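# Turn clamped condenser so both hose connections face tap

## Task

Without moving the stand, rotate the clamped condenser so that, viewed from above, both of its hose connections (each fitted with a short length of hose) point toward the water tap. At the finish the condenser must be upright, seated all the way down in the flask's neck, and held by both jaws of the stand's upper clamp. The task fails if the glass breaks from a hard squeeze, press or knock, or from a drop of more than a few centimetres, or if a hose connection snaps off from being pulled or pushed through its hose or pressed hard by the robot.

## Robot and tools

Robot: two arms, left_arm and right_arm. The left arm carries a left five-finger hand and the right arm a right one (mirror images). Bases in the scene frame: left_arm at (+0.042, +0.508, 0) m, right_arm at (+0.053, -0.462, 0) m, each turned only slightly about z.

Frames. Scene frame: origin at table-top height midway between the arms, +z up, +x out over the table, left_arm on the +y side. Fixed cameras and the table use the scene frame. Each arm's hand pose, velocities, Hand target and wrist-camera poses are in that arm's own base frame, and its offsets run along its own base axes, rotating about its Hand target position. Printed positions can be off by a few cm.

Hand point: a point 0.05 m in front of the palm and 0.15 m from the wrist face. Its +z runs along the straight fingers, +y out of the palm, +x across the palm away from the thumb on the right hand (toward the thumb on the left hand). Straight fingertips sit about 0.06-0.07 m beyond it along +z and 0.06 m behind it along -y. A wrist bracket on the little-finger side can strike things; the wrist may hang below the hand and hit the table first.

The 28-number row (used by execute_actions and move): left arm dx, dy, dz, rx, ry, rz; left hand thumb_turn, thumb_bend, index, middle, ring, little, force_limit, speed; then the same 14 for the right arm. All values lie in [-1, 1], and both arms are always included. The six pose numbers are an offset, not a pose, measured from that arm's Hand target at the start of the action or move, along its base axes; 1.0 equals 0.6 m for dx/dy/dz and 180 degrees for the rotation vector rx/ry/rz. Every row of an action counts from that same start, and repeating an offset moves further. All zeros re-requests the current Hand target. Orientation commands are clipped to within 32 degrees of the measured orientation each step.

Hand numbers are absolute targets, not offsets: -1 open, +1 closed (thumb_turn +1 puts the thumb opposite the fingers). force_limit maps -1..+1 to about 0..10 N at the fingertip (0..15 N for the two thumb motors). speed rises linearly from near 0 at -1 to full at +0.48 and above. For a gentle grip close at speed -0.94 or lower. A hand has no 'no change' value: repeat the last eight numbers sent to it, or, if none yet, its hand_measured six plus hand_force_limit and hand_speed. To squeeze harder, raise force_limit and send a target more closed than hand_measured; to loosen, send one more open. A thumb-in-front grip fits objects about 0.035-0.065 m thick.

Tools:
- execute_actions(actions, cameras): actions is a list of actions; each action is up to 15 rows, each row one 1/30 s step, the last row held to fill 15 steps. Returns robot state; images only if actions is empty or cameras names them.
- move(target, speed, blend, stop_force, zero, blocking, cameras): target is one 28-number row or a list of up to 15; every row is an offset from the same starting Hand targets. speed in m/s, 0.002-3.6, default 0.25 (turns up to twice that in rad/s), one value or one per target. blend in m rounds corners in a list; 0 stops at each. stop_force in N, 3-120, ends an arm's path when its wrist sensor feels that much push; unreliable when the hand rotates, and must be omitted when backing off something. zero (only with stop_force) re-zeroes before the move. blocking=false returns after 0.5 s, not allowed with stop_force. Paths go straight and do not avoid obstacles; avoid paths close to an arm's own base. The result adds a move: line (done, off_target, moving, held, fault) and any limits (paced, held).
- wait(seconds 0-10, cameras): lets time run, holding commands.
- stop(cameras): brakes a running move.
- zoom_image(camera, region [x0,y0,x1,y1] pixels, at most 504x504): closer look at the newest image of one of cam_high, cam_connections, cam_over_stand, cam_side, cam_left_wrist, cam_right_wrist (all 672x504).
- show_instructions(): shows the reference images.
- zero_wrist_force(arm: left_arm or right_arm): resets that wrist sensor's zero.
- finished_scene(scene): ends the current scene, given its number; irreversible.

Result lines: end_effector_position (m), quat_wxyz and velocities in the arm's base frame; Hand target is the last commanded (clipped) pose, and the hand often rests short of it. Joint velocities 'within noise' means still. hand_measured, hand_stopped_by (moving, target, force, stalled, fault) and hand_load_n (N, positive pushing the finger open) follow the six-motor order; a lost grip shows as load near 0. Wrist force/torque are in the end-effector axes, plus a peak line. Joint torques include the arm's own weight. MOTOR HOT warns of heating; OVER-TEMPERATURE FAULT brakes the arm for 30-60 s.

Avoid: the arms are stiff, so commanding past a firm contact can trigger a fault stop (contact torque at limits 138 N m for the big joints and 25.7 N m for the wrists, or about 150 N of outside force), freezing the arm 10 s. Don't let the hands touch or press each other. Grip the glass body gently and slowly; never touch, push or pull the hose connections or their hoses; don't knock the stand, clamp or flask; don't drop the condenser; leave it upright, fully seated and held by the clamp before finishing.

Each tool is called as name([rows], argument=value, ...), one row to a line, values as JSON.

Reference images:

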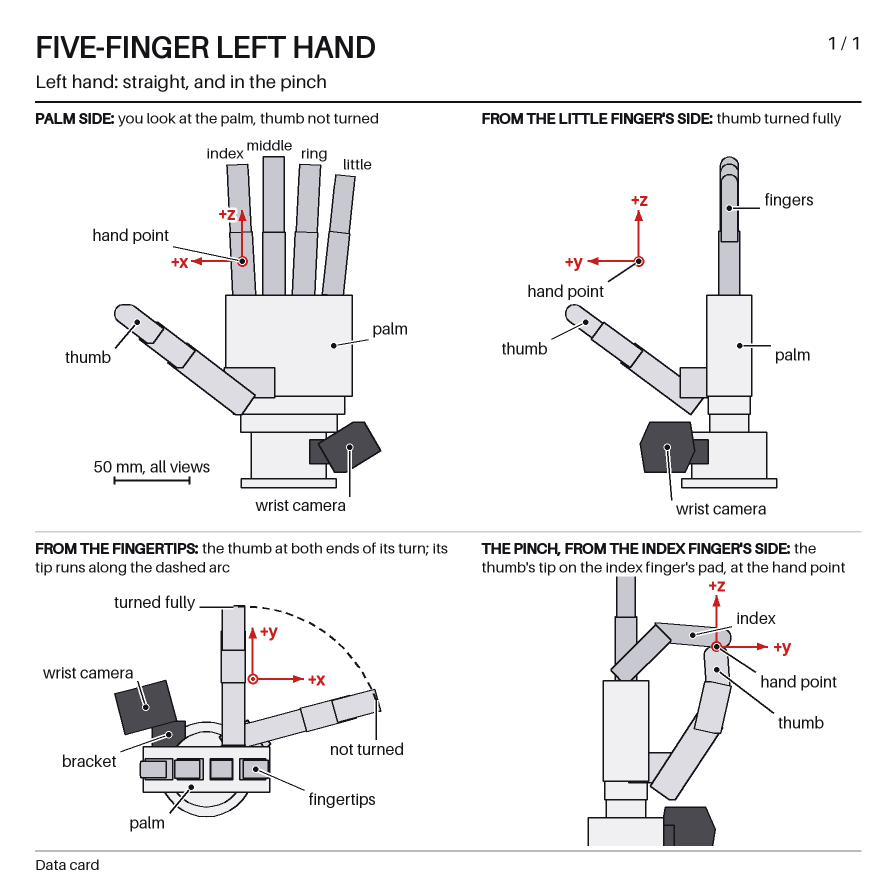

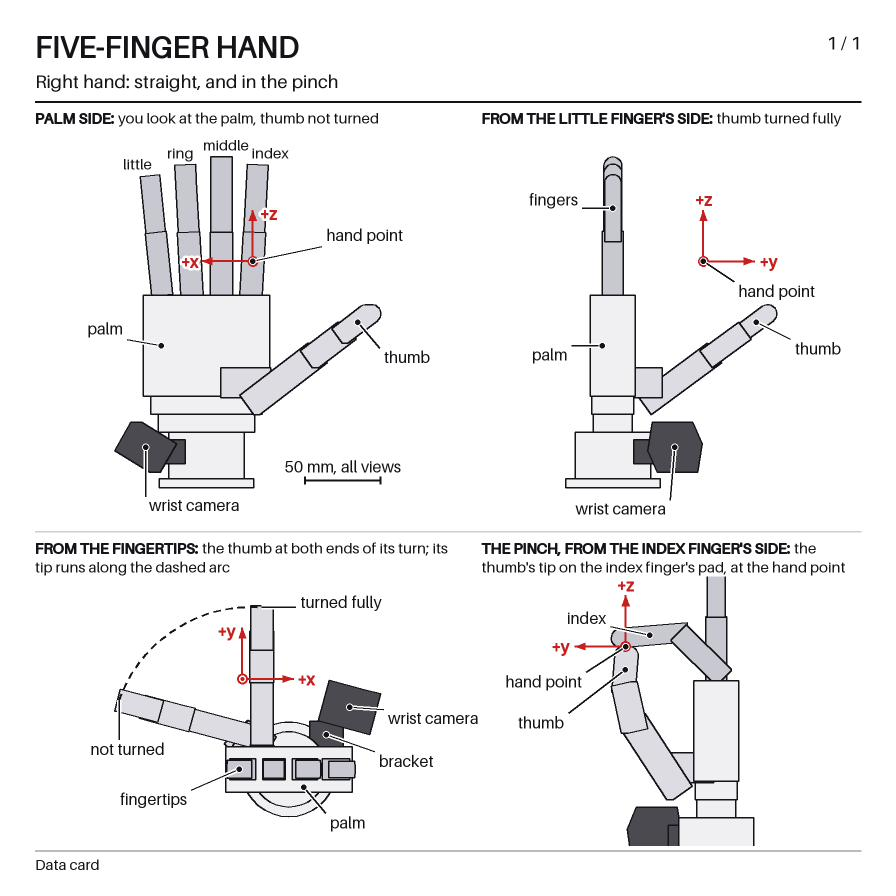

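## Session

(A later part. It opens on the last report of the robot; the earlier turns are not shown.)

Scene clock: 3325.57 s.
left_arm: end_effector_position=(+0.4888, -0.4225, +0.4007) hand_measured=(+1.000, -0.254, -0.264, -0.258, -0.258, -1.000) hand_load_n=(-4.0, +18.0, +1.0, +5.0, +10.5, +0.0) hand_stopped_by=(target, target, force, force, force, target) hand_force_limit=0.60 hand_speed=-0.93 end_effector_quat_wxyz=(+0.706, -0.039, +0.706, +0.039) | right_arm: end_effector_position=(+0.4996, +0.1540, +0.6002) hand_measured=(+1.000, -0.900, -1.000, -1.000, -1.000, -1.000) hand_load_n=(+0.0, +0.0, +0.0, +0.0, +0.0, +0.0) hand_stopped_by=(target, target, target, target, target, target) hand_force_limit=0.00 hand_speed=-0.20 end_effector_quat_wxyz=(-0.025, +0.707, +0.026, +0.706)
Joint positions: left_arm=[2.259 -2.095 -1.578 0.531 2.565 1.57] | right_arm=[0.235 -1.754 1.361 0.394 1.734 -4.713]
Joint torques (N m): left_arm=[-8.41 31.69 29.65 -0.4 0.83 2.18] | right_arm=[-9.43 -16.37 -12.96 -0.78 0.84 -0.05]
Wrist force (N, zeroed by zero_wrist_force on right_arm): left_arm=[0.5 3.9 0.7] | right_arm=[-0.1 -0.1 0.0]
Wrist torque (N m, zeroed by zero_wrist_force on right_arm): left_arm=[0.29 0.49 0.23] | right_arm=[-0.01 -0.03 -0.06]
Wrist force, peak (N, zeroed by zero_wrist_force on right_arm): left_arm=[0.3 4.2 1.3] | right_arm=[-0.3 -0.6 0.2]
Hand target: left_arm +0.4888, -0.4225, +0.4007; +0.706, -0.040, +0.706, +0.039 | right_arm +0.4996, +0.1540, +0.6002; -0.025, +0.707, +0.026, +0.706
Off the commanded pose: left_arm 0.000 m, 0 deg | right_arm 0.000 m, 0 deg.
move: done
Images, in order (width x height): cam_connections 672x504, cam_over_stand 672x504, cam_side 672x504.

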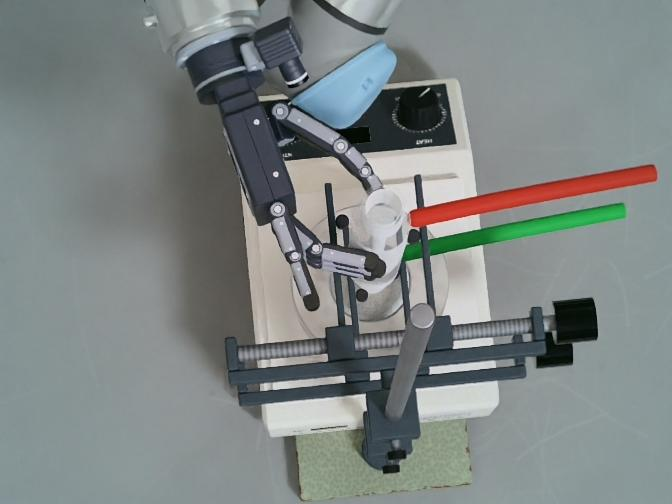

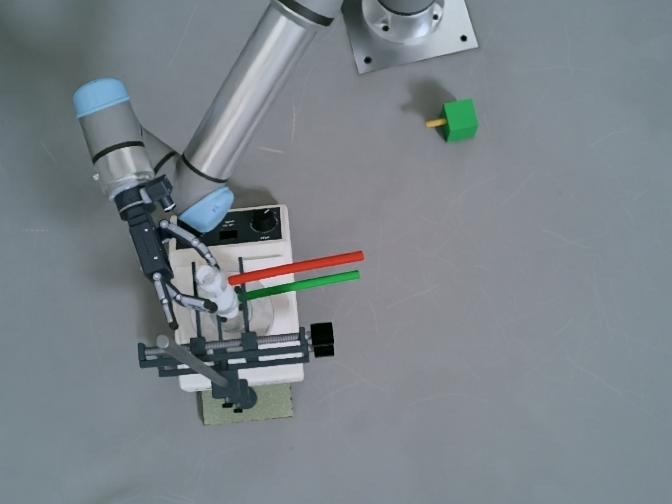

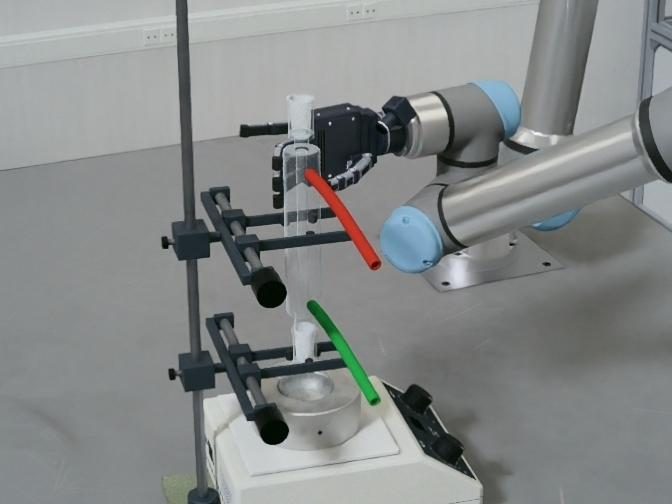

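move(target=[0.0018,-0.0062,0,0,0,0.0667,1,-0.25,0.2,0.2,0.2,-1,0.6,-0.93,0,0,0,0,0,0,1,-0.9,-1,-1,-1,-1,0,-0.2], speed=0.08, cameras=["cam_connections","cam_side"])

zoom_image(camera="cam_connections", region=[280, 100, 480, 300])

zoom_image(camera="cam_side", region=[220, 80, 420, 280])

Scene clock: 3355.50 s.
left_arm: end_effector_position=(+0.4899, -0.4263, +0.4007) hand_measured=(+1.000, -0.254, -0.264, -0.258, -0.258, -1.000) hand_load_n=(-4.5, +18.0, +0.5, +5.0, +11.0, +0.0) hand_stopped_by=(target, target, force, force, force, target) hand_force_limit=0.60 hand_speed=-0.93 end_effector_quat_wxyz=(+0.698, -0.113, +0.698, +0.113) | right_arm: end_effector_position=(+0.4996, +0.1540, +0.6002) hand_measured=(+1.000, -0.900, -1.000, -1.000, -1.000, -1.000) hand_load_n=(+0.5, +0.0, +0.0, +0.0, +0.0, +0.0) hand_stopped_by=(target, target, target, target, target, target) hand_force_limit=0.00 hand_speed=-0.20 end_effector_quat_wxyz=(-0.025, +0.707, +0.026, +0.706)
Joint positions: left_arm=[2.236 -2.218 -1.371 0.447 2.798 1.57] | right_arm=[0.235 -1.754 1.361 0.394 1.734 -4.713]
Joint torques (N m): left_arm=[-6.72 35.31 30.37 -0.82 0.87 -0.2] | right_arm=[-9.03 -15.91 -13.28 -0.73 0.84 -0.06]
Wrist force (N, zeroed by zero_wrist_force on right_arm): left_arm=[0.3 4.5 0.9] | right_arm=[0.1 -0.4 -0.1]
Wrist torque (N m, zeroed by zero_wrist_force on right_arm): left_arm=[0.28 0.53 0.29] | right_arm=[-0.03 -0.05 -0.05]
Wrist force, peak (N, zeroed by zero_wrist_force on right_arm): left_arm=[0.1 4.6 0.9] | right_arm=[-0.8 -0.3 0.2]
Hand target: left_arm +0.4899, -0.4263, +0.4007; +0.698, -0.113, +0.698, +0.113 | right_arm +0.4996, +0.1540, +0.6002; -0.025, +0.707, +0.026, +0.706
Off the commanded pose: left_arm 0.000 m, 0 deg | right_arm 0.000 m, 0 deg.
move: done
Images, in order (width x height): cam_connections 672x504, cam_side 672x504.

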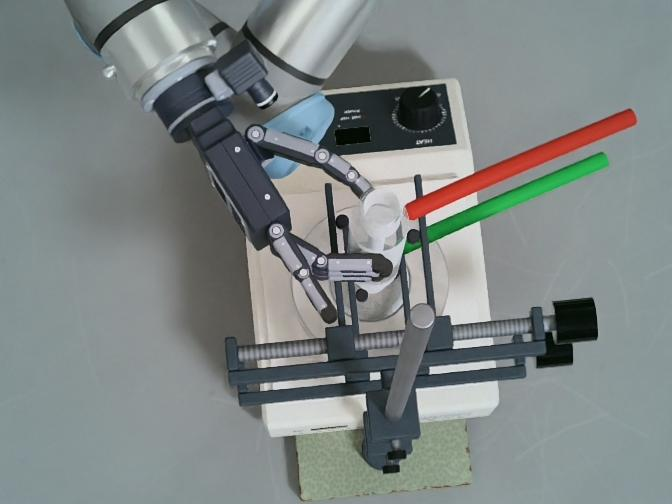

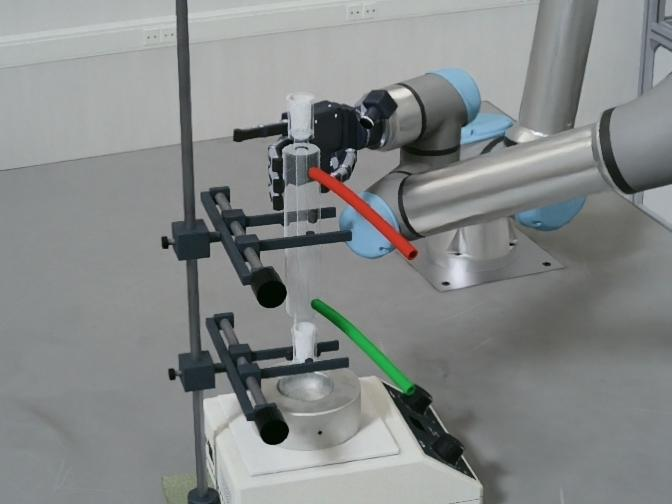

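Scaled by 2.520 from the camera's 672x504 image, which has a finer 960x720 frame.

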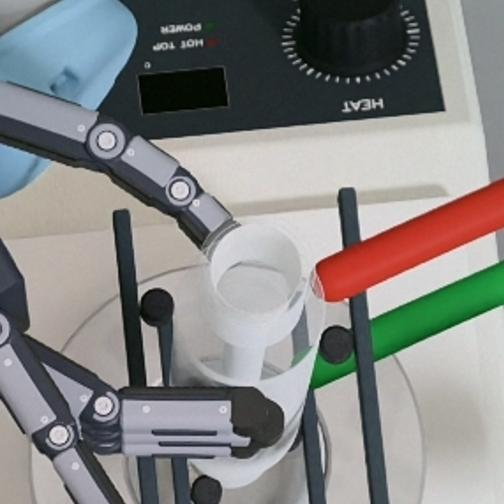

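Scaled by 2.520 from the camera's 672x504 image, which has a finer 960x720 frame.

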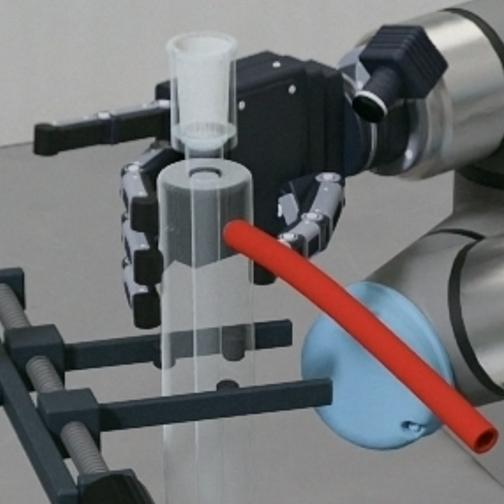

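wait(seconds=0.1, cameras=["cam_over_stand","cam_high"])

zoom_image(camera="cam_over_stand", region=[130, 190, 350, 440])

zoom_image(camera="cam_over_stand", region=[330, 0, 500, 160])

Scene clock: 3430.83 s.
left_arm: end_effector_position=(+0.4899, -0.4263, +0.4007) hand_measured=(+1.000, -0.254, -0.264, -0.258, -0.258, -1.000) hand_load_n=(-4.5, +18.5, +0.5, +5.0, +11.5, +0.0) hand_stopped_by=(target, target, force, force, force, target) hand_force_limit=0.60 hand_speed=-0.93 end_effector_quat_wxyz=(+0.698, -0.113, +0.698, +0.113) | right_arm: end_effector_position=(+0.4996, +0.1540, +0.6002) hand_measured=(+1.000, -0.900, -1.000, -1.000, -1.000, -1.000) hand_load_n=(+0.5, +0.0, +0.0, +0.0, +0.0, +0.0) hand_stopped_by=(target, target, target, target, target, target) hand_force_limit=0.00 hand_speed=-0.20 end_effector_quat_wxyz=(-0.025, +0.707, +0.026, +0.706)
Joint positions: left_arm=[2.236 -2.218 -1.37 0.447 2.798 1.57] | right_arm=[0.235 -1.754 1.361 0.394 1.734 -4.713]
Joint torques (N m): left_arm=[-6.37 36.53 30.49 -1.03 0.73 2.1] | right_arm=[-7.66 -15.89 -13.65 -0.77 0.74 -0.11]
Wrist force (N, zeroed by zero_wrist_force on right_arm): left_arm=[0.5 4.3 0.7] | right_arm=[-0.5 -0.2 0.0]
Wrist torque (N m, zeroed by zero_wrist_force on right_arm): left_arm=[0.27 0.50 0.30] | right_arm=[-0.01 0.04 -0.08]
Wrist force, peak (N, zeroed by zero_wrist_force on right_arm): left_arm=[0.4 4.6 0.9] | right_arm=[-0.2 -0.7 0.1]
Hand target: left_arm +0.4899, -0.4263, +0.4007; +0.698, -0.113, +0.698, +0.113 | right_arm +0.4996, +0.1540, +0.6002; -0.025, +0.707, +0.026, +0.706
Off the commanded pose: left_arm 0.000 m, 0 deg | right_arm 0.000 m, 0 deg.
wait: 0.10 s; at rest from the start
Images, in order (width x height): cam_high 672x504, cam_over_stand 672x504.

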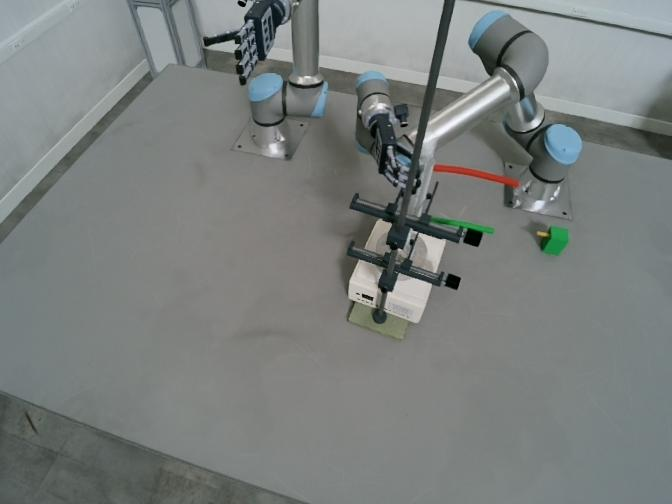

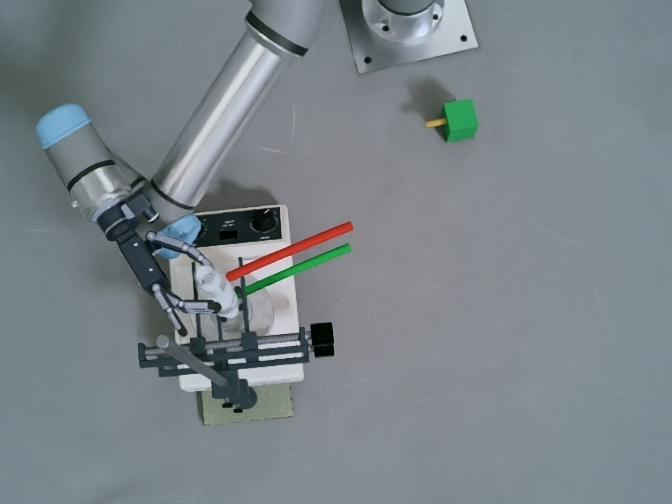

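Scaled by 2.016 from the camera's 672x504 image, which has a finer 960x720 frame.

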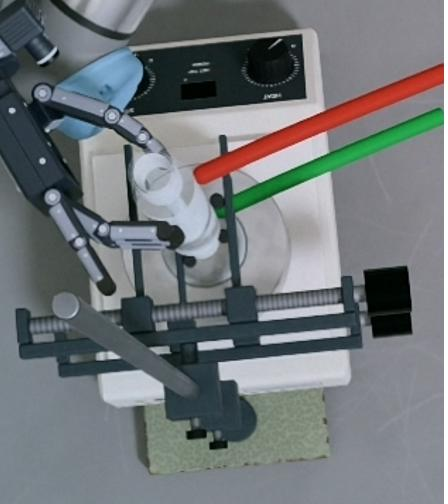

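Scaled by 2.965 from the camera's 672x504 image, which has a finer 960x720 frame.

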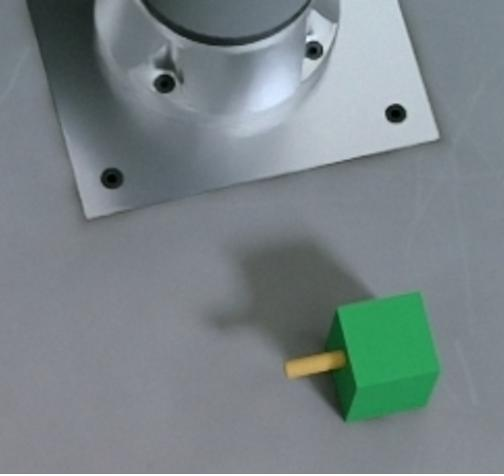

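move(target=[0,0,-0.0133,0,0,0,1,-0.25,0.2,0.2,0.2,-1,0.6,-0.93,0,0,0,0,0,0,1,-0.9,-1,-1,-1,-1,0,-0.2], speed=0.005, stop_force=6, cameras=["cam_connections","cam_side"])

zoom_image(camera="cam_connections", region=[280, 100, 480, 300])

zoom_image(camera="cam_side", region=[220, 80, 420, 280])

Scene clock: 3505.67 s.
left_arm: end_effector_position=(+0.4899, -0.4263, +0.3969) hand_measured=(+1.000, -0.254, -0.264, -0.258, -0.258, -1.000) hand_load_n=(-5.5, +18.0, +1.0, +5.0, +12.0, +0.0) hand_stopped_by=(target, target, force, force, force, target) hand_force_limit=0.60 hand_speed=-0.93 end_effector_quat_wxyz=(+0.698, -0.113, +0.698, +0.113) | right_arm: end_effector_position=(+0.4996, +0.1540, +0.6002) hand_measured=(+1.000, -0.900, -1.000, -1.000, -1.000, -1.000) hand_load_n=(+0.5, +0.0, +0.0, +0.0, +0.0, +0.0) hand_stopped_by=(target, target, target, target, target, target) hand_force_limit=0.00 hand_speed=-0.20 end_effector_quat_wxyz=(-0.025, +0.707, +0.026, +0.706)
Joint positions: left_arm=[2.236 -2.222 -1.374 0.455 2.798 1.57] | right_arm=[0.235 -1.754 1.361 0.394 1.734 -4.713]
Joint torques (N m): left_arm=[-7.43 46.67 29.03 -1.29 0.74 -0.48] | right_arm=[-8.85 -15.7 -12.18 -0.98 0.84 -0.17]
Wrist force (N, zeroed by zero_wrist_force on right_arm): left_arm=[-5.3 4.1 0.9] | right_arm=[-0.1 -0.4 0.1]
Wrist torque (N m, zeroed by zero_wrist_force on right_arm): left_arm=[0.27 0.39 0.24] | right_arm=[-0.03 -0.02 -0.06]
Wrist force, peak (N, zeroed by zero_wrist_force on right_arm): left_arm=[-7.7 4.0 1.1] | right_arm=[-0.6 -0.2 0.3]
Hand target: left_arm +0.4899, -0.4263, +0.3969; +0.698, -0.113, +0.698, +0.113 (not the last commanded pose) | right_arm +0.4996, +0.1540, +0.6002; -0.025, +0.707, +0.026, +0.706
Off the commanded pose: left_arm 0.004 m, 0 deg | right_arm 0.000 m, 0 deg.
move: contact (left_arm)
Images, in order (width x height): cam_connections 672x504, cam_side 672x504.

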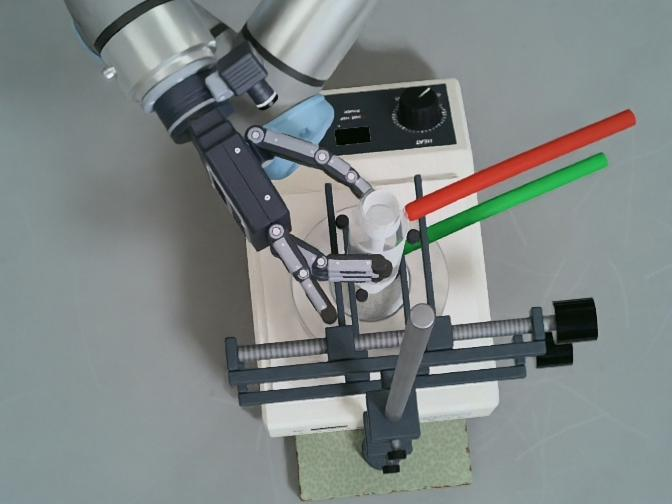

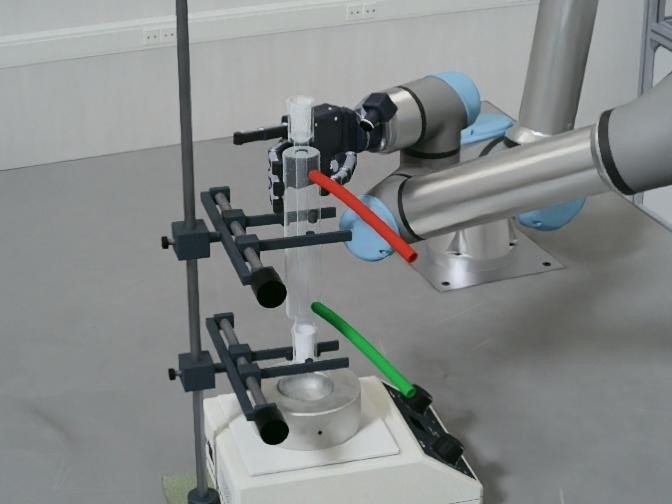

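Scaled by 2.520 from the camera's 672x504 image, which has a finer 960x720 frame.

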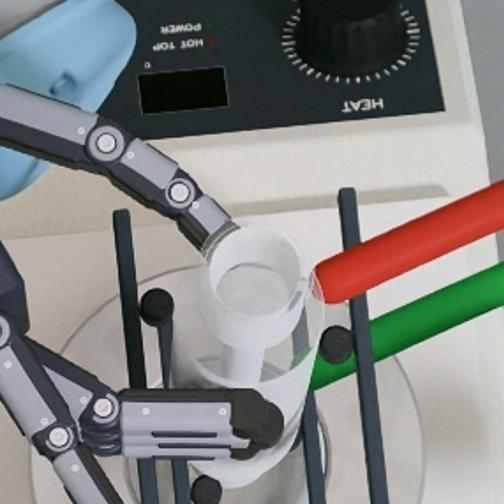

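Scaled by 2.520 from the camera's 672x504 image, which has a finer 960x720 frame.

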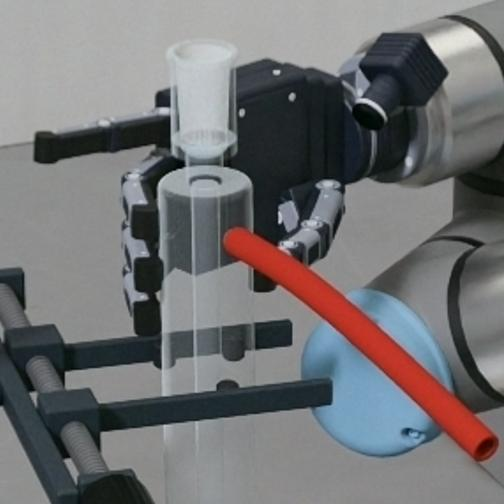

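move([
  [0,0,0,0,0,0,1,-0.7,-0.6,-0.6,-0.6,-1,0,-0.6,0,0,0,0,0,0,1,-0.9,-1,-1,-1,-1,0,-0.2],
  [-0.1583,-0.0523,-0.004,0,0,0,1,-0.7,-0.6,-0.6,-0.6,-1,0,-0.6,0,0,0,0,0,0,1,-0.9,-1,-1,-1,-1,0,-0.2],
  [-0.169,0.0237,-0.004,0,0,-0.1278,1,-0.7,-0.6,-0.6,-0.6,-1,0,-0.6,0,0,0,0,0,0,1,-0.9,-1,-1,-1,-1,0,-0.2],
], speed=[0.1,0.15,0.3], cameras=["cam_connections","cam_side"])

zoom_image(camera="cam_connections", region=[280, 100, 480, 300])

zoom_image(camera="cam_side", region=[220, 80, 420, 280])

Scene clock: 3537.93 s.
left_arm: end_effector_position=(+0.3885, -0.4121, +0.3945) hand_measured=(+1.000, -0.700, -0.600, -0.600, -0.600, -1.000) hand_load_n=(+0.5, +0.0, +0.0, +0.0, +0.0, +0.0) hand_stopped_by=(target, target, target, target, target, target) hand_force_limit=0.00 hand_speed=-0.60 end_effector_quat_wxyz=(+0.707, +0.028, +0.707, -0.029) | right_arm: end_effector_position=(+0.4996, +0.1540, +0.6002) hand_measured=(+1.000, -0.900, -1.000, -1.000, -1.000, -1.000) hand_load_n=(+0.5, +0.0, +0.0, +0.0, +0.0, +0.0) hand_stopped_by=(target, target, target, target, target, target) hand_force_limit=0.00 hand_speed=-0.20 end_effector_quat_wxyz=(-0.025, +0.707, +0.026, +0.706)
Joint positions: left_arm=[2.146 -1.908 -1.886 0.652 2.486 1.57] | right_arm=[0.235 -1.754 1.361 0.394 1.734 -4.713]
Joint torques (N m): left_arm=[9.31 37.43 6.84 2.54 -2.11 -2.02] | right_arm=[-8.56 -15.41 -13.27 -0.73 0.75 -0.2]
Wrist force (N, zeroed by zero_wrist_force on right_arm): left_arm=[-1.4 2.5 2.8] | right_arm=[-0.1 -0.1 -0.1]
Wrist torque (N m, zeroed by zero_wrist_force on right_arm): left_arm=[0.27 0.13 0.14] | right_arm=[0.00 -0.02 -0.06]
Wrist force, peak (N, zeroed by zero_wrist_force on right_arm): left_arm=[-5.5 4.5 1.0] | right_arm=[0.0 -0.7 0.4]
Hand target: left_arm +0.3885, -0.4120, +0.3945; +0.707, +0.028, +0.707, -0.029 | right_arm +0.4996, +0.1540, +0.6002; -0.025, +0.707, +0.026, +0.706
Off the commanded pose: left_arm 0.000 m, 0 deg | right_arm 0.000 m, 0 deg.
move: done
Images, in order (width x height): cam_connections 672x504, cam_side 672x504.

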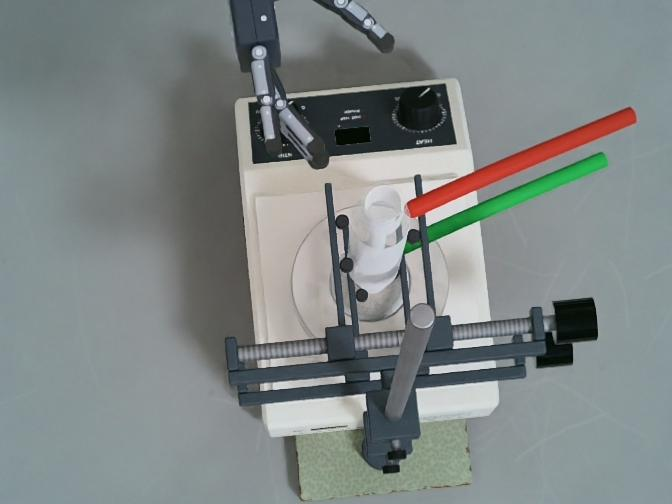

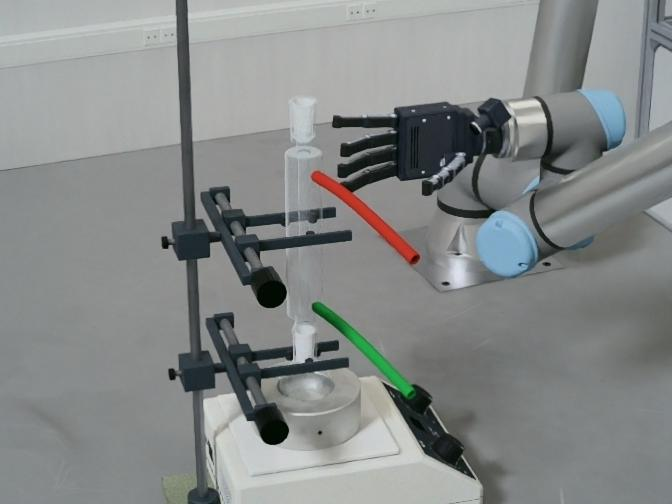

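Scaled by 2.520 from the camera's 672x504 image, which has a finer 960x720 frame.

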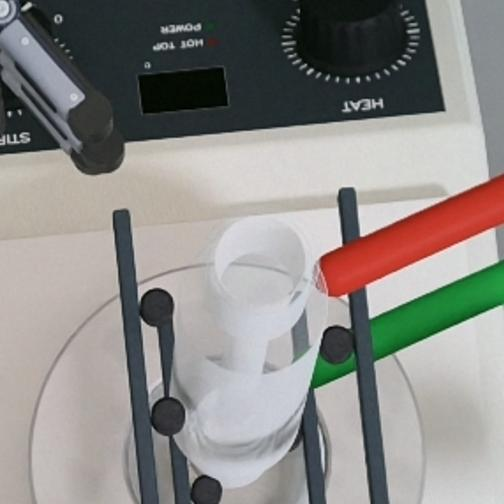

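Scaled by 2.520 from the camera's 672x504 image, which has a finer 960x720 frame.

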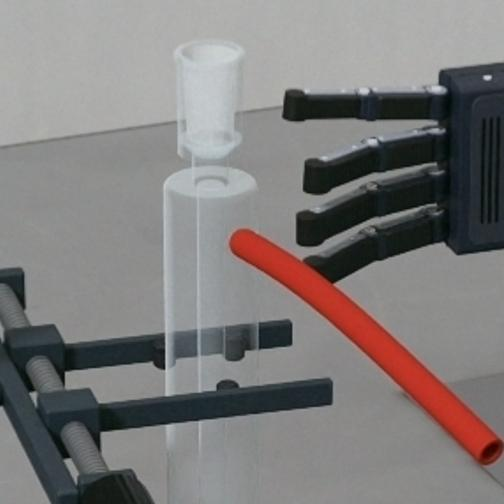

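move(target=[0.1662,-0.0137,0,0,0,0,1,-0.7,-0.6,-0.6,-0.6,-1,0,-0.6,0,0,0,0,0,0,1,-0.9,-1,-1,-1,-1,0,-0.2], speed=0.1)

move([
  [0,0,0,0,0,0,1,-0.25,-0.45,-0.45,-0.45,-1,0,-0.7,0,0,0,0,0,0,1,-0.9,-1,-1,-1,-1,0,-0.2],
  [0,0,0,0,0,0,1,-0.25,0.15,0.15,0.15,-1,0.1,-0.93,0,0,0,0,0,0,1,-0.9,-1,-1,-1,-1,0,-0.2],
], cameras=["cam_connections","cam_left_wrist"])

zoom_image(camera="cam_connections", region=[280, 100, 480, 300])

Scene clock: 3557.03 s.
left_arm: end_effector_position=(+0.4881, -0.4202, +0.3945) hand_measured=(+1.000, -0.700, -0.600, -0.600, -0.600, -1.000) hand_load_n=(+0.5, +0.0, +0.0, +0.0, +0.0, +0.0) hand_stopped_by=(target, target, target, target, target, target) hand_force_limit=0.00 hand_speed=-0.60 end_effector_quat_wxyz=(+0.707, +0.028, +0.707, -0.029) | right_arm: end_effector_position=(+0.4996, +0.1540, +0.6002) hand_measured=(+1.000, -0.900, -1.000, -1.000, -1.000, -1.000) hand_load_n=(+0.5, +0.0, +0.0, +0.0, -0.5, +0.0) hand_stopped_by=(target, target, target, target, target, target) hand_force_limit=0.00 hand_speed=-0.20 end_effector_quat_wxyz=(-0.025, +0.707, +0.026, +0.706)
Joint positions: left_arm=[2.302 -1.999 -1.749 0.606 2.33 1.57] | right_arm=[0.235 -1.754 1.361 0.394 1.734 -4.713]
Joint torques (N m): left_arm=[7.76 26.86 29.04 -0.82 -2.15 -1.05] | right_arm=[-8.53 -15.58 -12.83 -1.05 0.77 -0.17]
Wrist force (N, zeroed by zero_wrist_force on right_arm): left_arm=[-1.4 2.3 2.7] | right_arm=[-0.2 -0.2 0.2]
Wrist torque (N m, zeroed by zero_wrist_force on right_arm): left_arm=[0.24 0.13 0.15] | right_arm=[-0.03 -0.01 -0.07]
Wrist force, peak (N, zeroed by zero_wrist_force on right_arm): left_arm=[-1.5 2.5 3.5] | right_arm=[-0.3 -0.7 -0.1]
Hand target: left_arm +0.4882, -0.4203, +0.3945; +0.707, +0.028, +0.707, -0.029 | right_arm +0.4996, +0.1540, +0.6002; -0.025, +0.707, +0.026, +0.706
Off the commanded pose: left_arm 0.000 m, 0 deg | right_arm 0.000 m, 0 deg.
move: done

Scene clock: 3559.60 s.
left_arm: end_effector_position=(+0.4882, -0.4203, +0.3945) hand_measured=(+1.000, -0.254, -0.262, -0.268, -0.280, -1.000) hand_load_n=(+1.5, +13.0, +8.0, +5.0, +0.5, +0.0) hand_stopped_by=(target, target, force, force, force, target) hand_force_limit=0.10 hand_speed=-0.93 end_effector_quat_wxyz=(+0.707, +0.028, +0.707, -0.029) | right_arm: end_effector_position=(+0.4996, +0.1540, +0.6002) hand_measured=(+1.000, -0.900, -1.000, -1.000, -1.000, -1.000) hand_load_n=(+0.0, +0.0, +0.0, +0.0, +0.0, +0.0) hand_stopped_by=(target, target, target, target, target, target) hand_force_limit=0.00 hand_speed=-0.20 end_effector_quat_wxyz=(-0.025, +0.707, +0.026, +0.706)
Joint positions: left_arm=[2.302 -1.999 -1.749 0.606 2.33 1.57] | right_arm=[0.235 -1.754 1.361 0.394 1.734 -4.713]
Joint torques (N m): left_arm=[4.6 27.79 26.89 -0.66 -2.19 -2.18] | right_arm=[-9.36 -15.32 -12.92 -0.99 0.8 -0.15]
Wrist force (N, zeroed by zero_wrist_force on right_arm): left_arm=[-3.1 2.4 2.7] | right_arm=[-0.3 -0.5 0.3]
Wrist torque (N m, zeroed by zero_wrist_force on right_arm): left_arm=[0.18 0.01 0.08] | right_arm=[-0.08 0.00 -0.08]
Wrist force, peak (N, zeroed by zero_wrist_force on right_arm): left_arm=[-1.6 5.1 0.9] | right_arm=[-0.3 -0.5 0.3]
Hand target: left_arm +0.4882, -0.4203, +0.3945; +0.707, +0.028, +0.707, -0.029 | right_arm +0.4996, +0.1540, +0.6002; -0.025, +0.707, +0.026, +0.706
Off the commanded pose: left_arm 0.000 m, 0 deg | right_arm 0.000 m, 0 deg.
move: done
Images, in order (width x height): cam_connections 672x504, cam_left_wrist 672x504.

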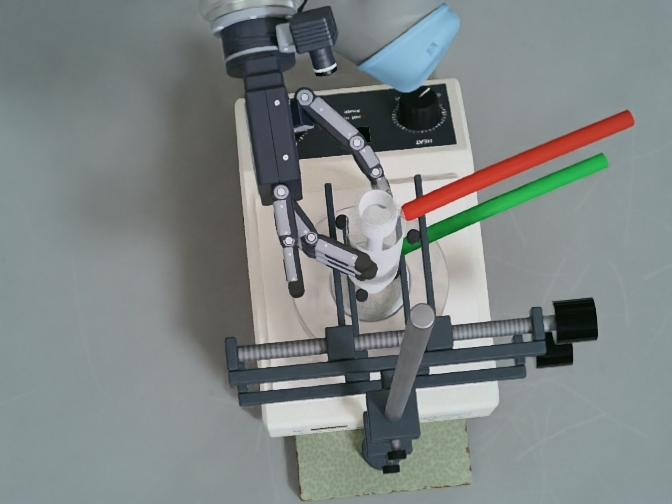

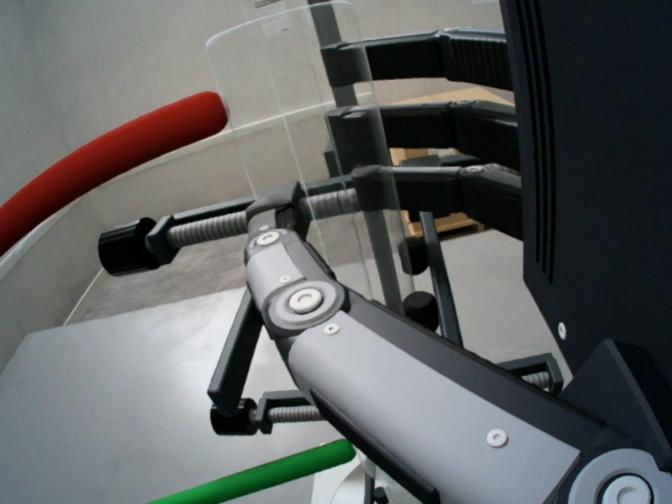

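Scaled by 2.520 from the camera's 672x504 image, which has a finer 960x720 frame.

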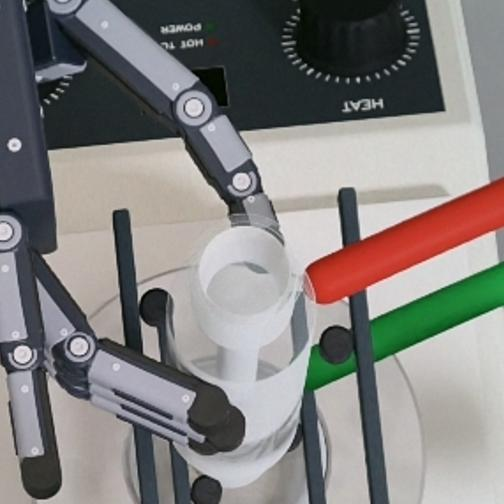

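move([
  [0,0,0,0,0,0,1,-0.25,0.2,0.2,0.2,-1,0.6,-0.93,0,0,0,0,0,0,1,-0.9,-1,-1,-1,-1,0,-0.2],
  [-0.001,0.0018,0.005,0,0,0,1,-0.25,0.2,0.2,0.2,-1,0.6,-0.93,0,0,0,0,0,0,1,-0.9,-1,-1,-1,-1,0,-0.2],
], speed=0.03, cameras=["cam_connections","cam_side"])

zoom_image(camera="cam_side", region=[220, 80, 420, 280])

Scene clock: 3583.57 s.
left_arm: end_effector_position=(+0.4876, -0.4192, +0.3975) hand_measured=(+1.000, -0.256, -0.258, -0.258, -0.258, -1.000) hand_load_n=(+5.0, +20.0, +6.0, +5.5, +9.0, +0.0) hand_stopped_by=(target, target, force, force, force, target) hand_force_limit=0.60 hand_speed=-0.93 end_effector_quat_wxyz=(+0.707, +0.028, +0.707, -0.029) | right_arm: end_effector_position=(+0.4996, +0.1540, +0.6002) hand_measured=(+1.000, -0.900, -1.000, -1.000, -1.000, -1.000) hand_load_n=(+0.5, +0.0, +0.0, +0.0, +0.0, +0.0) hand_stopped_by=(target, target, target, target, target, target) hand_force_limit=0.00 hand_speed=-0.20 end_effector_quat_wxyz=(-0.025, +0.707, +0.026, +0.706)
Joint positions: left_arm=[2.303 -1.992 -1.75 0.601 2.329 1.57] | right_arm=[0.235 -1.754 1.361 0.394 1.734 -4.713]
Joint torques (N m): left_arm=[8.32 40.35 7.51 -0.25 -2.32 -1.14] | right_arm=[-8.48 -15.41 -13.53 -1.02 0.81 -0.02]
Wrist force (N, zeroed by zero_wrist_force on right_arm): left_arm=[0.4 2.4 2.3] | right_arm=[-0.4 -0.3 0.1]
Wrist torque (N m, zeroed by zero_wrist_force on right_arm): left_arm=[0.28 0.21 0.11] | right_arm=[-0.02 0.02 -0.08]
Wrist force, peak (N, zeroed by zero_wrist_force on right_arm): left_arm=[-4.5 2.9 1.8] | right_arm=[-0.7 -0.4 0.0]
Hand target: left_arm +0.4876, -0.4192, +0.3975; +0.707, +0.028, +0.707, -0.029 | right_arm +0.4996, +0.1540, +0.6002; -0.025, +0.707, +0.026, +0.706
Off the commanded pose: left_arm 0.000 m, 0 deg | right_arm 0.000 m, 0 deg.
move: done
Images, in order (width x height): cam_connections 672x504, cam_side 672x504.

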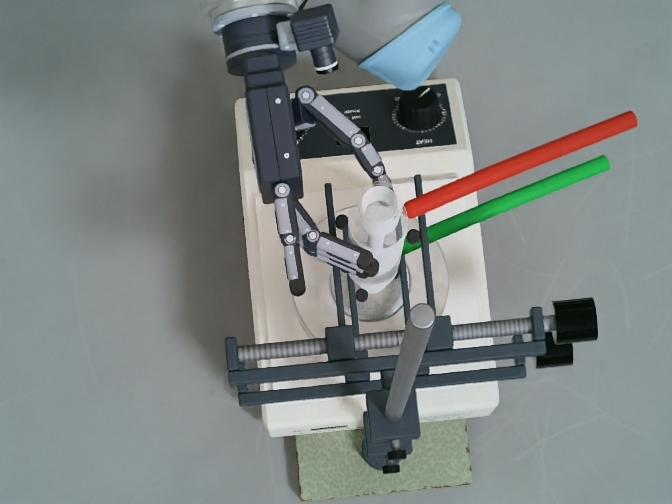

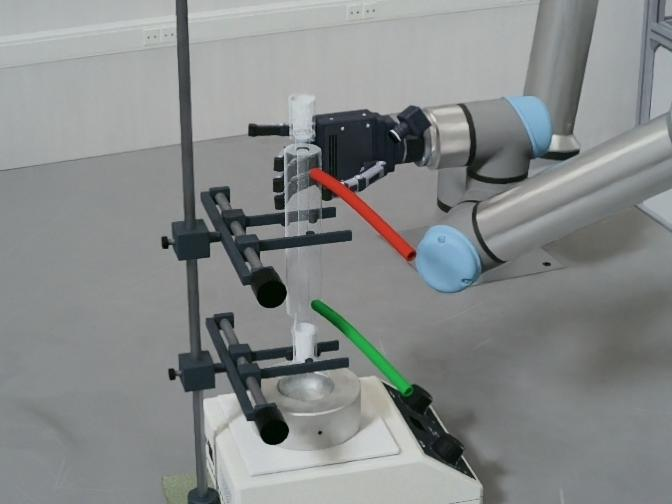

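Scaled by 2.520 from the camera's 672x504 image, which has a finer 960x720 frame.

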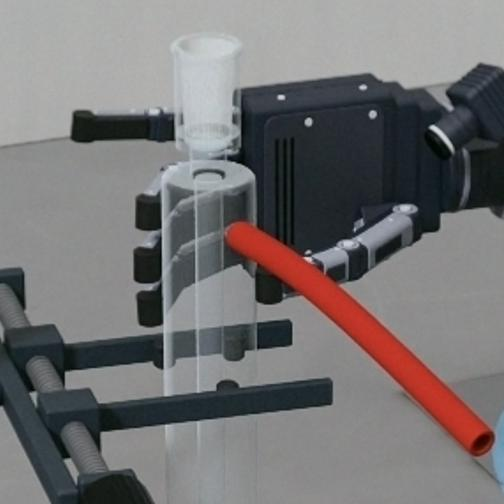

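move([
  [0.0005,-0.0037,0,0,0,0.0542,1,-0.25,0.2,0.2,0.2,-1,0.6,-0.93,0,0,0,0,0,0,1,-0.9,-1,-1,-1,-1,0,-0.2],
  [0.0017,-0.0073,0,0,0,0.1083,1,-0.25,0.2,0.2,0.2,-1,0.6,-0.93,0,0,0,0,0,0,1,-0.9,-1,-1,-1,-1,0,-0.2],
], speed=0.08, blend=0.002, cameras=["cam_connections","cam_side","cam_over_stand"])

zoom_image(camera="cam_connections", region=[280, 100, 480, 300])

Scene clock: 3595.27 s.
left_arm: end_effector_position=(+0.4886, -0.4236, +0.3975) hand_measured=(+1.000, -0.256, -0.258, -0.258, -0.258, -1.000) hand_load_n=(+4.0, +20.5, +6.0, +6.0, +9.5, +0.0) hand_stopped_by=(target, target, force, force, force, target) hand_force_limit=0.60 hand_speed=-0.93 end_effector_quat_wxyz=(+0.701, -0.092, +0.701, +0.091) | right_arm: end_effector_position=(+0.4996, +0.1540, +0.6002) hand_measured=(+1.000, -0.900, -1.000, -1.000, -1.000, -1.000) hand_load_n=(+0.5, +0.0, +0.0, +0.0, +0.0, +0.0) hand_stopped_by=(target, target, target, target, target, target) hand_force_limit=0.00 hand_speed=-0.20 end_effector_quat_wxyz=(-0.025, +0.707, +0.026, +0.706)
Joint positions: left_arm=[2.24 -2.181 -1.444 0.483 2.731 1.57] | right_arm=[0.235 -1.754 1.361 0.394 1.734 -4.713]
Joint torques (N m): left_arm=[-6.84 34.82 30.8 -1.21 1.32 0.74] | right_arm=[-9.05 -15.35 -13.48 -0.99 0.78 -0.22]
Wrist force (N, zeroed by zero_wrist_force on right_arm): left_arm=[0.6 2.3 1.9] | right_arm=[-0.2 -0.5 0.2]
Wrist torque (N m, zeroed by zero_wrist_force on right_arm): left_arm=[0.26 0.27 0.13] | right_arm=[-0.07 -0.01 -0.08]
Wrist force, peak (N, zeroed by zero_wrist_force on right_arm): left_arm=[0.6 2.3 2.4] | right_arm=[-0.6 -0.3 0.4]
Hand target: left_arm +0.4886, -0.4236, +0.3975; +0.701, -0.092, +0.701, +0.091 | right_arm +0.4996, +0.1540, +0.6002; -0.025, +0.707, +0.026, +0.706
Off the commanded pose: left_arm 0.000 m, 0 deg | right_arm 0.000 m, 0 deg.
move: done
Images, in order (width x height): cam_connections 672x504, cam_over_stand 672x504, cam_side 672x504.

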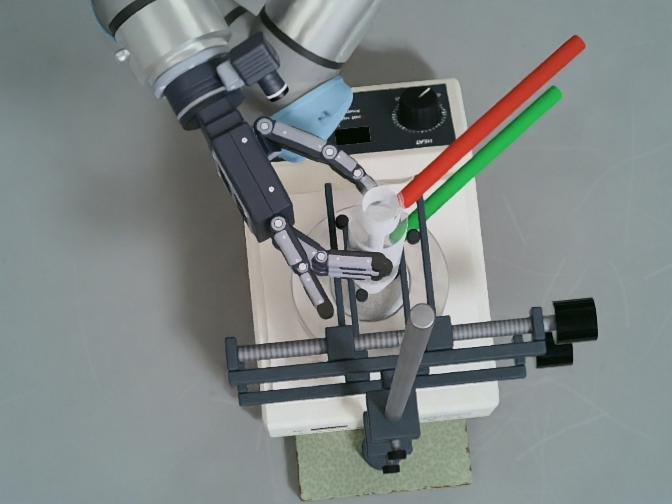

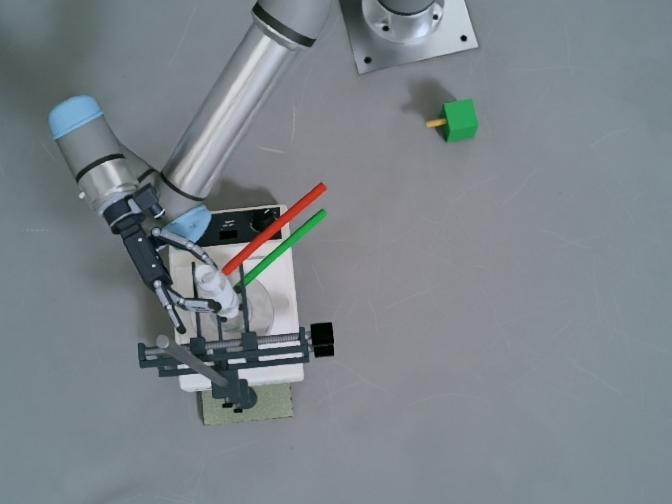

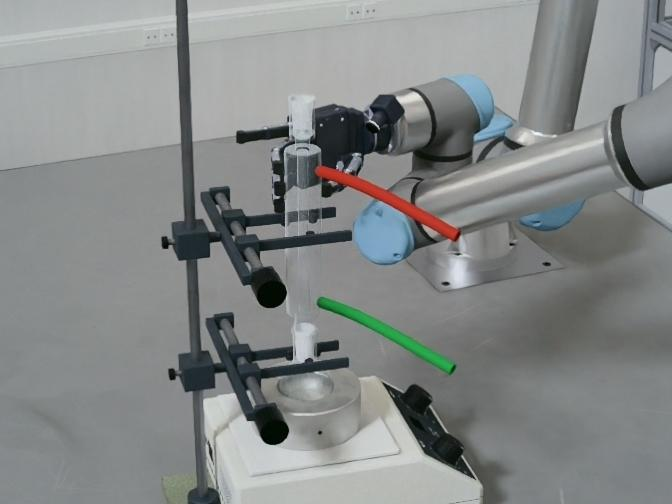

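Scaled by 2.520 from the camera's 672x504 image, which has a finer 960x720 frame.

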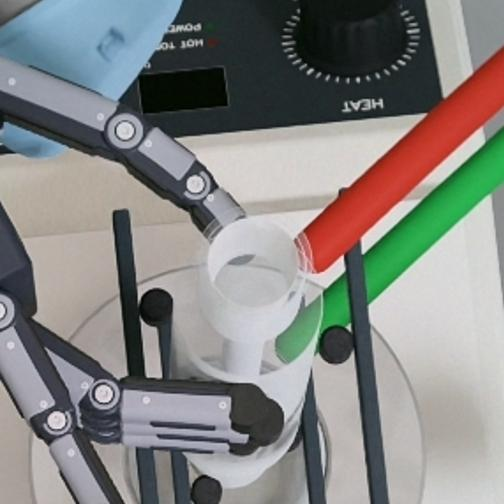

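move(target=[0,0,-0.0133,0,0,0,1,-0.25,0.2,0.2,0.2,-1,0.6,-0.93,0,0,0,0,0,0,1,-0.9,-1,-1,-1,-1,0,-0.2], speed=0.005, stop_force=6, cameras=["cam_connections","cam_side"])

zoom_image(camera="cam_connections", region=[280, 100, 480, 300])

zoom_image(camera="cam_side", region=[220, 80, 420, 280])

Scene clock: 3610.53 s.
left_arm: end_effector_position=(+0.4886, -0.4236, +0.3947) hand_measured=(+1.000, -0.256, -0.258, -0.258, -0.258, -1.000) hand_load_n=(+3.5, +20.0, +5.5, +6.0, +10.0, +0.0) hand_stopped_by=(target, target, force, force, force, target) hand_force_limit=0.60 hand_speed=-0.93 end_effector_quat_wxyz=(+0.701, -0.092, +0.701, +0.091) | right_arm: end_effector_position=(+0.4996, +0.1540, +0.6002) hand_measured=(+1.000, -0.900, -1.000, -1.000, -1.000, -1.000) hand_load_n=(+0.5, +0.0, +0.0, +0.0, +0.0, +0.0) hand_stopped_by=(target, target, target, target, target, target) hand_force_limit=0.00 hand_speed=-0.20 end_effector_quat_wxyz=(-0.025, +0.707, +0.026, +0.706)
Joint positions: left_arm=[2.24 -2.184 -1.447 0.489 2.732 1.57] | right_arm=[0.235 -1.754 1.361 0.394 1.734 -4.713]
Joint torques (N m): left_arm=[-7.81 45.55 28.76 -1.19 1.33 0.83] | right_arm=[-8.63 -14.59 -14.04 -1 0.81 -0.13]
Wrist force (N, zeroed by zero_wrist_force on right_arm): left_arm=[-5.2 1.7 1.9] | right_arm=[0.2 0.0 0.2]
Wrist torque (N m, zeroed by zero_wrist_force on right_arm): left_arm=[0.23 0.19 0.02] | right_arm=[0.01 -0.07 -0.04]
Wrist force, peak (N, zeroed by zero_wrist_force on right_arm): left_arm=[-7.5 1.9 2.2] | right_arm=[-0.6 -0.4 0.2]
Hand target: left_arm +0.4886, -0.4236, +0.3947; +0.701, -0.092, +0.701, +0.091 (not the last commanded pose) | right_arm +0.4996, +0.1540, +0.6002; -0.025, +0.707, +0.026, +0.706
Off the commanded pose: left_arm 0.005 m, 0 deg | right_arm 0.000 m, 0 deg.
move: contact (left_arm)
Images, in order (width x height): cam_connections 672x504, cam_side 672x504.

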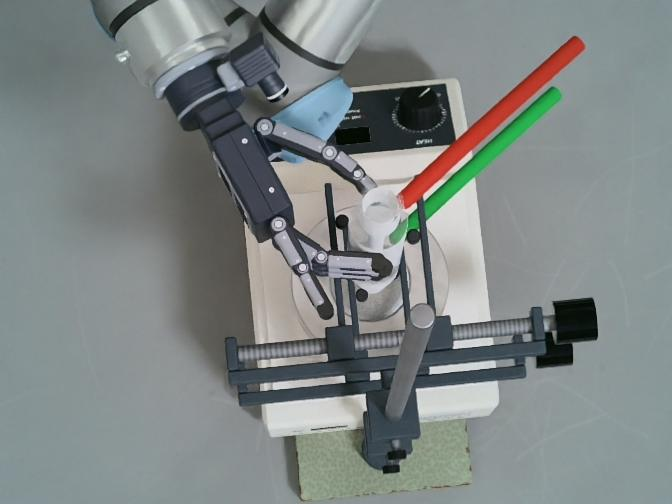

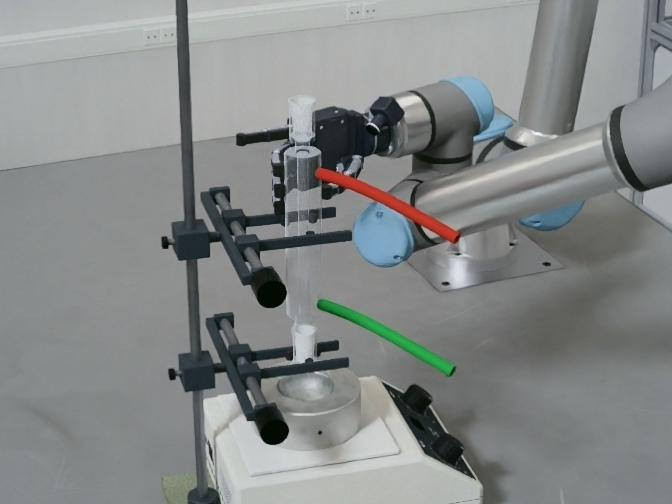

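Scaled by 2.520 from the camera's 672x504 image, which has a finer 960x720 frame.

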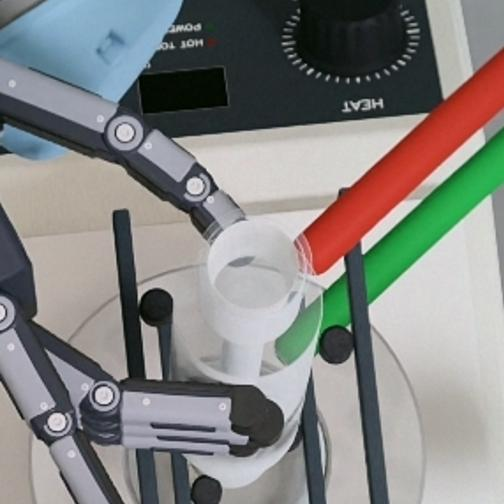

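Scaled by 2.520 from the camera's 672x504 image, which has a finer 960x720 frame.

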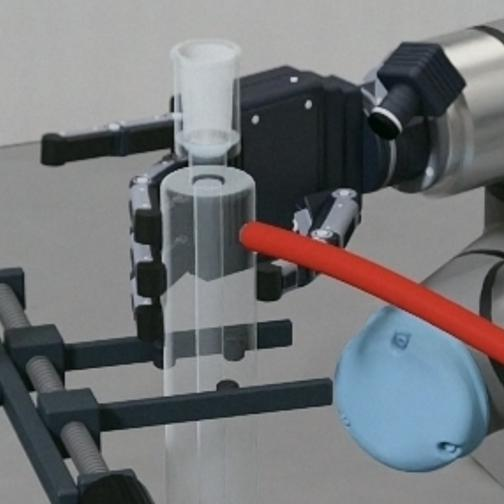

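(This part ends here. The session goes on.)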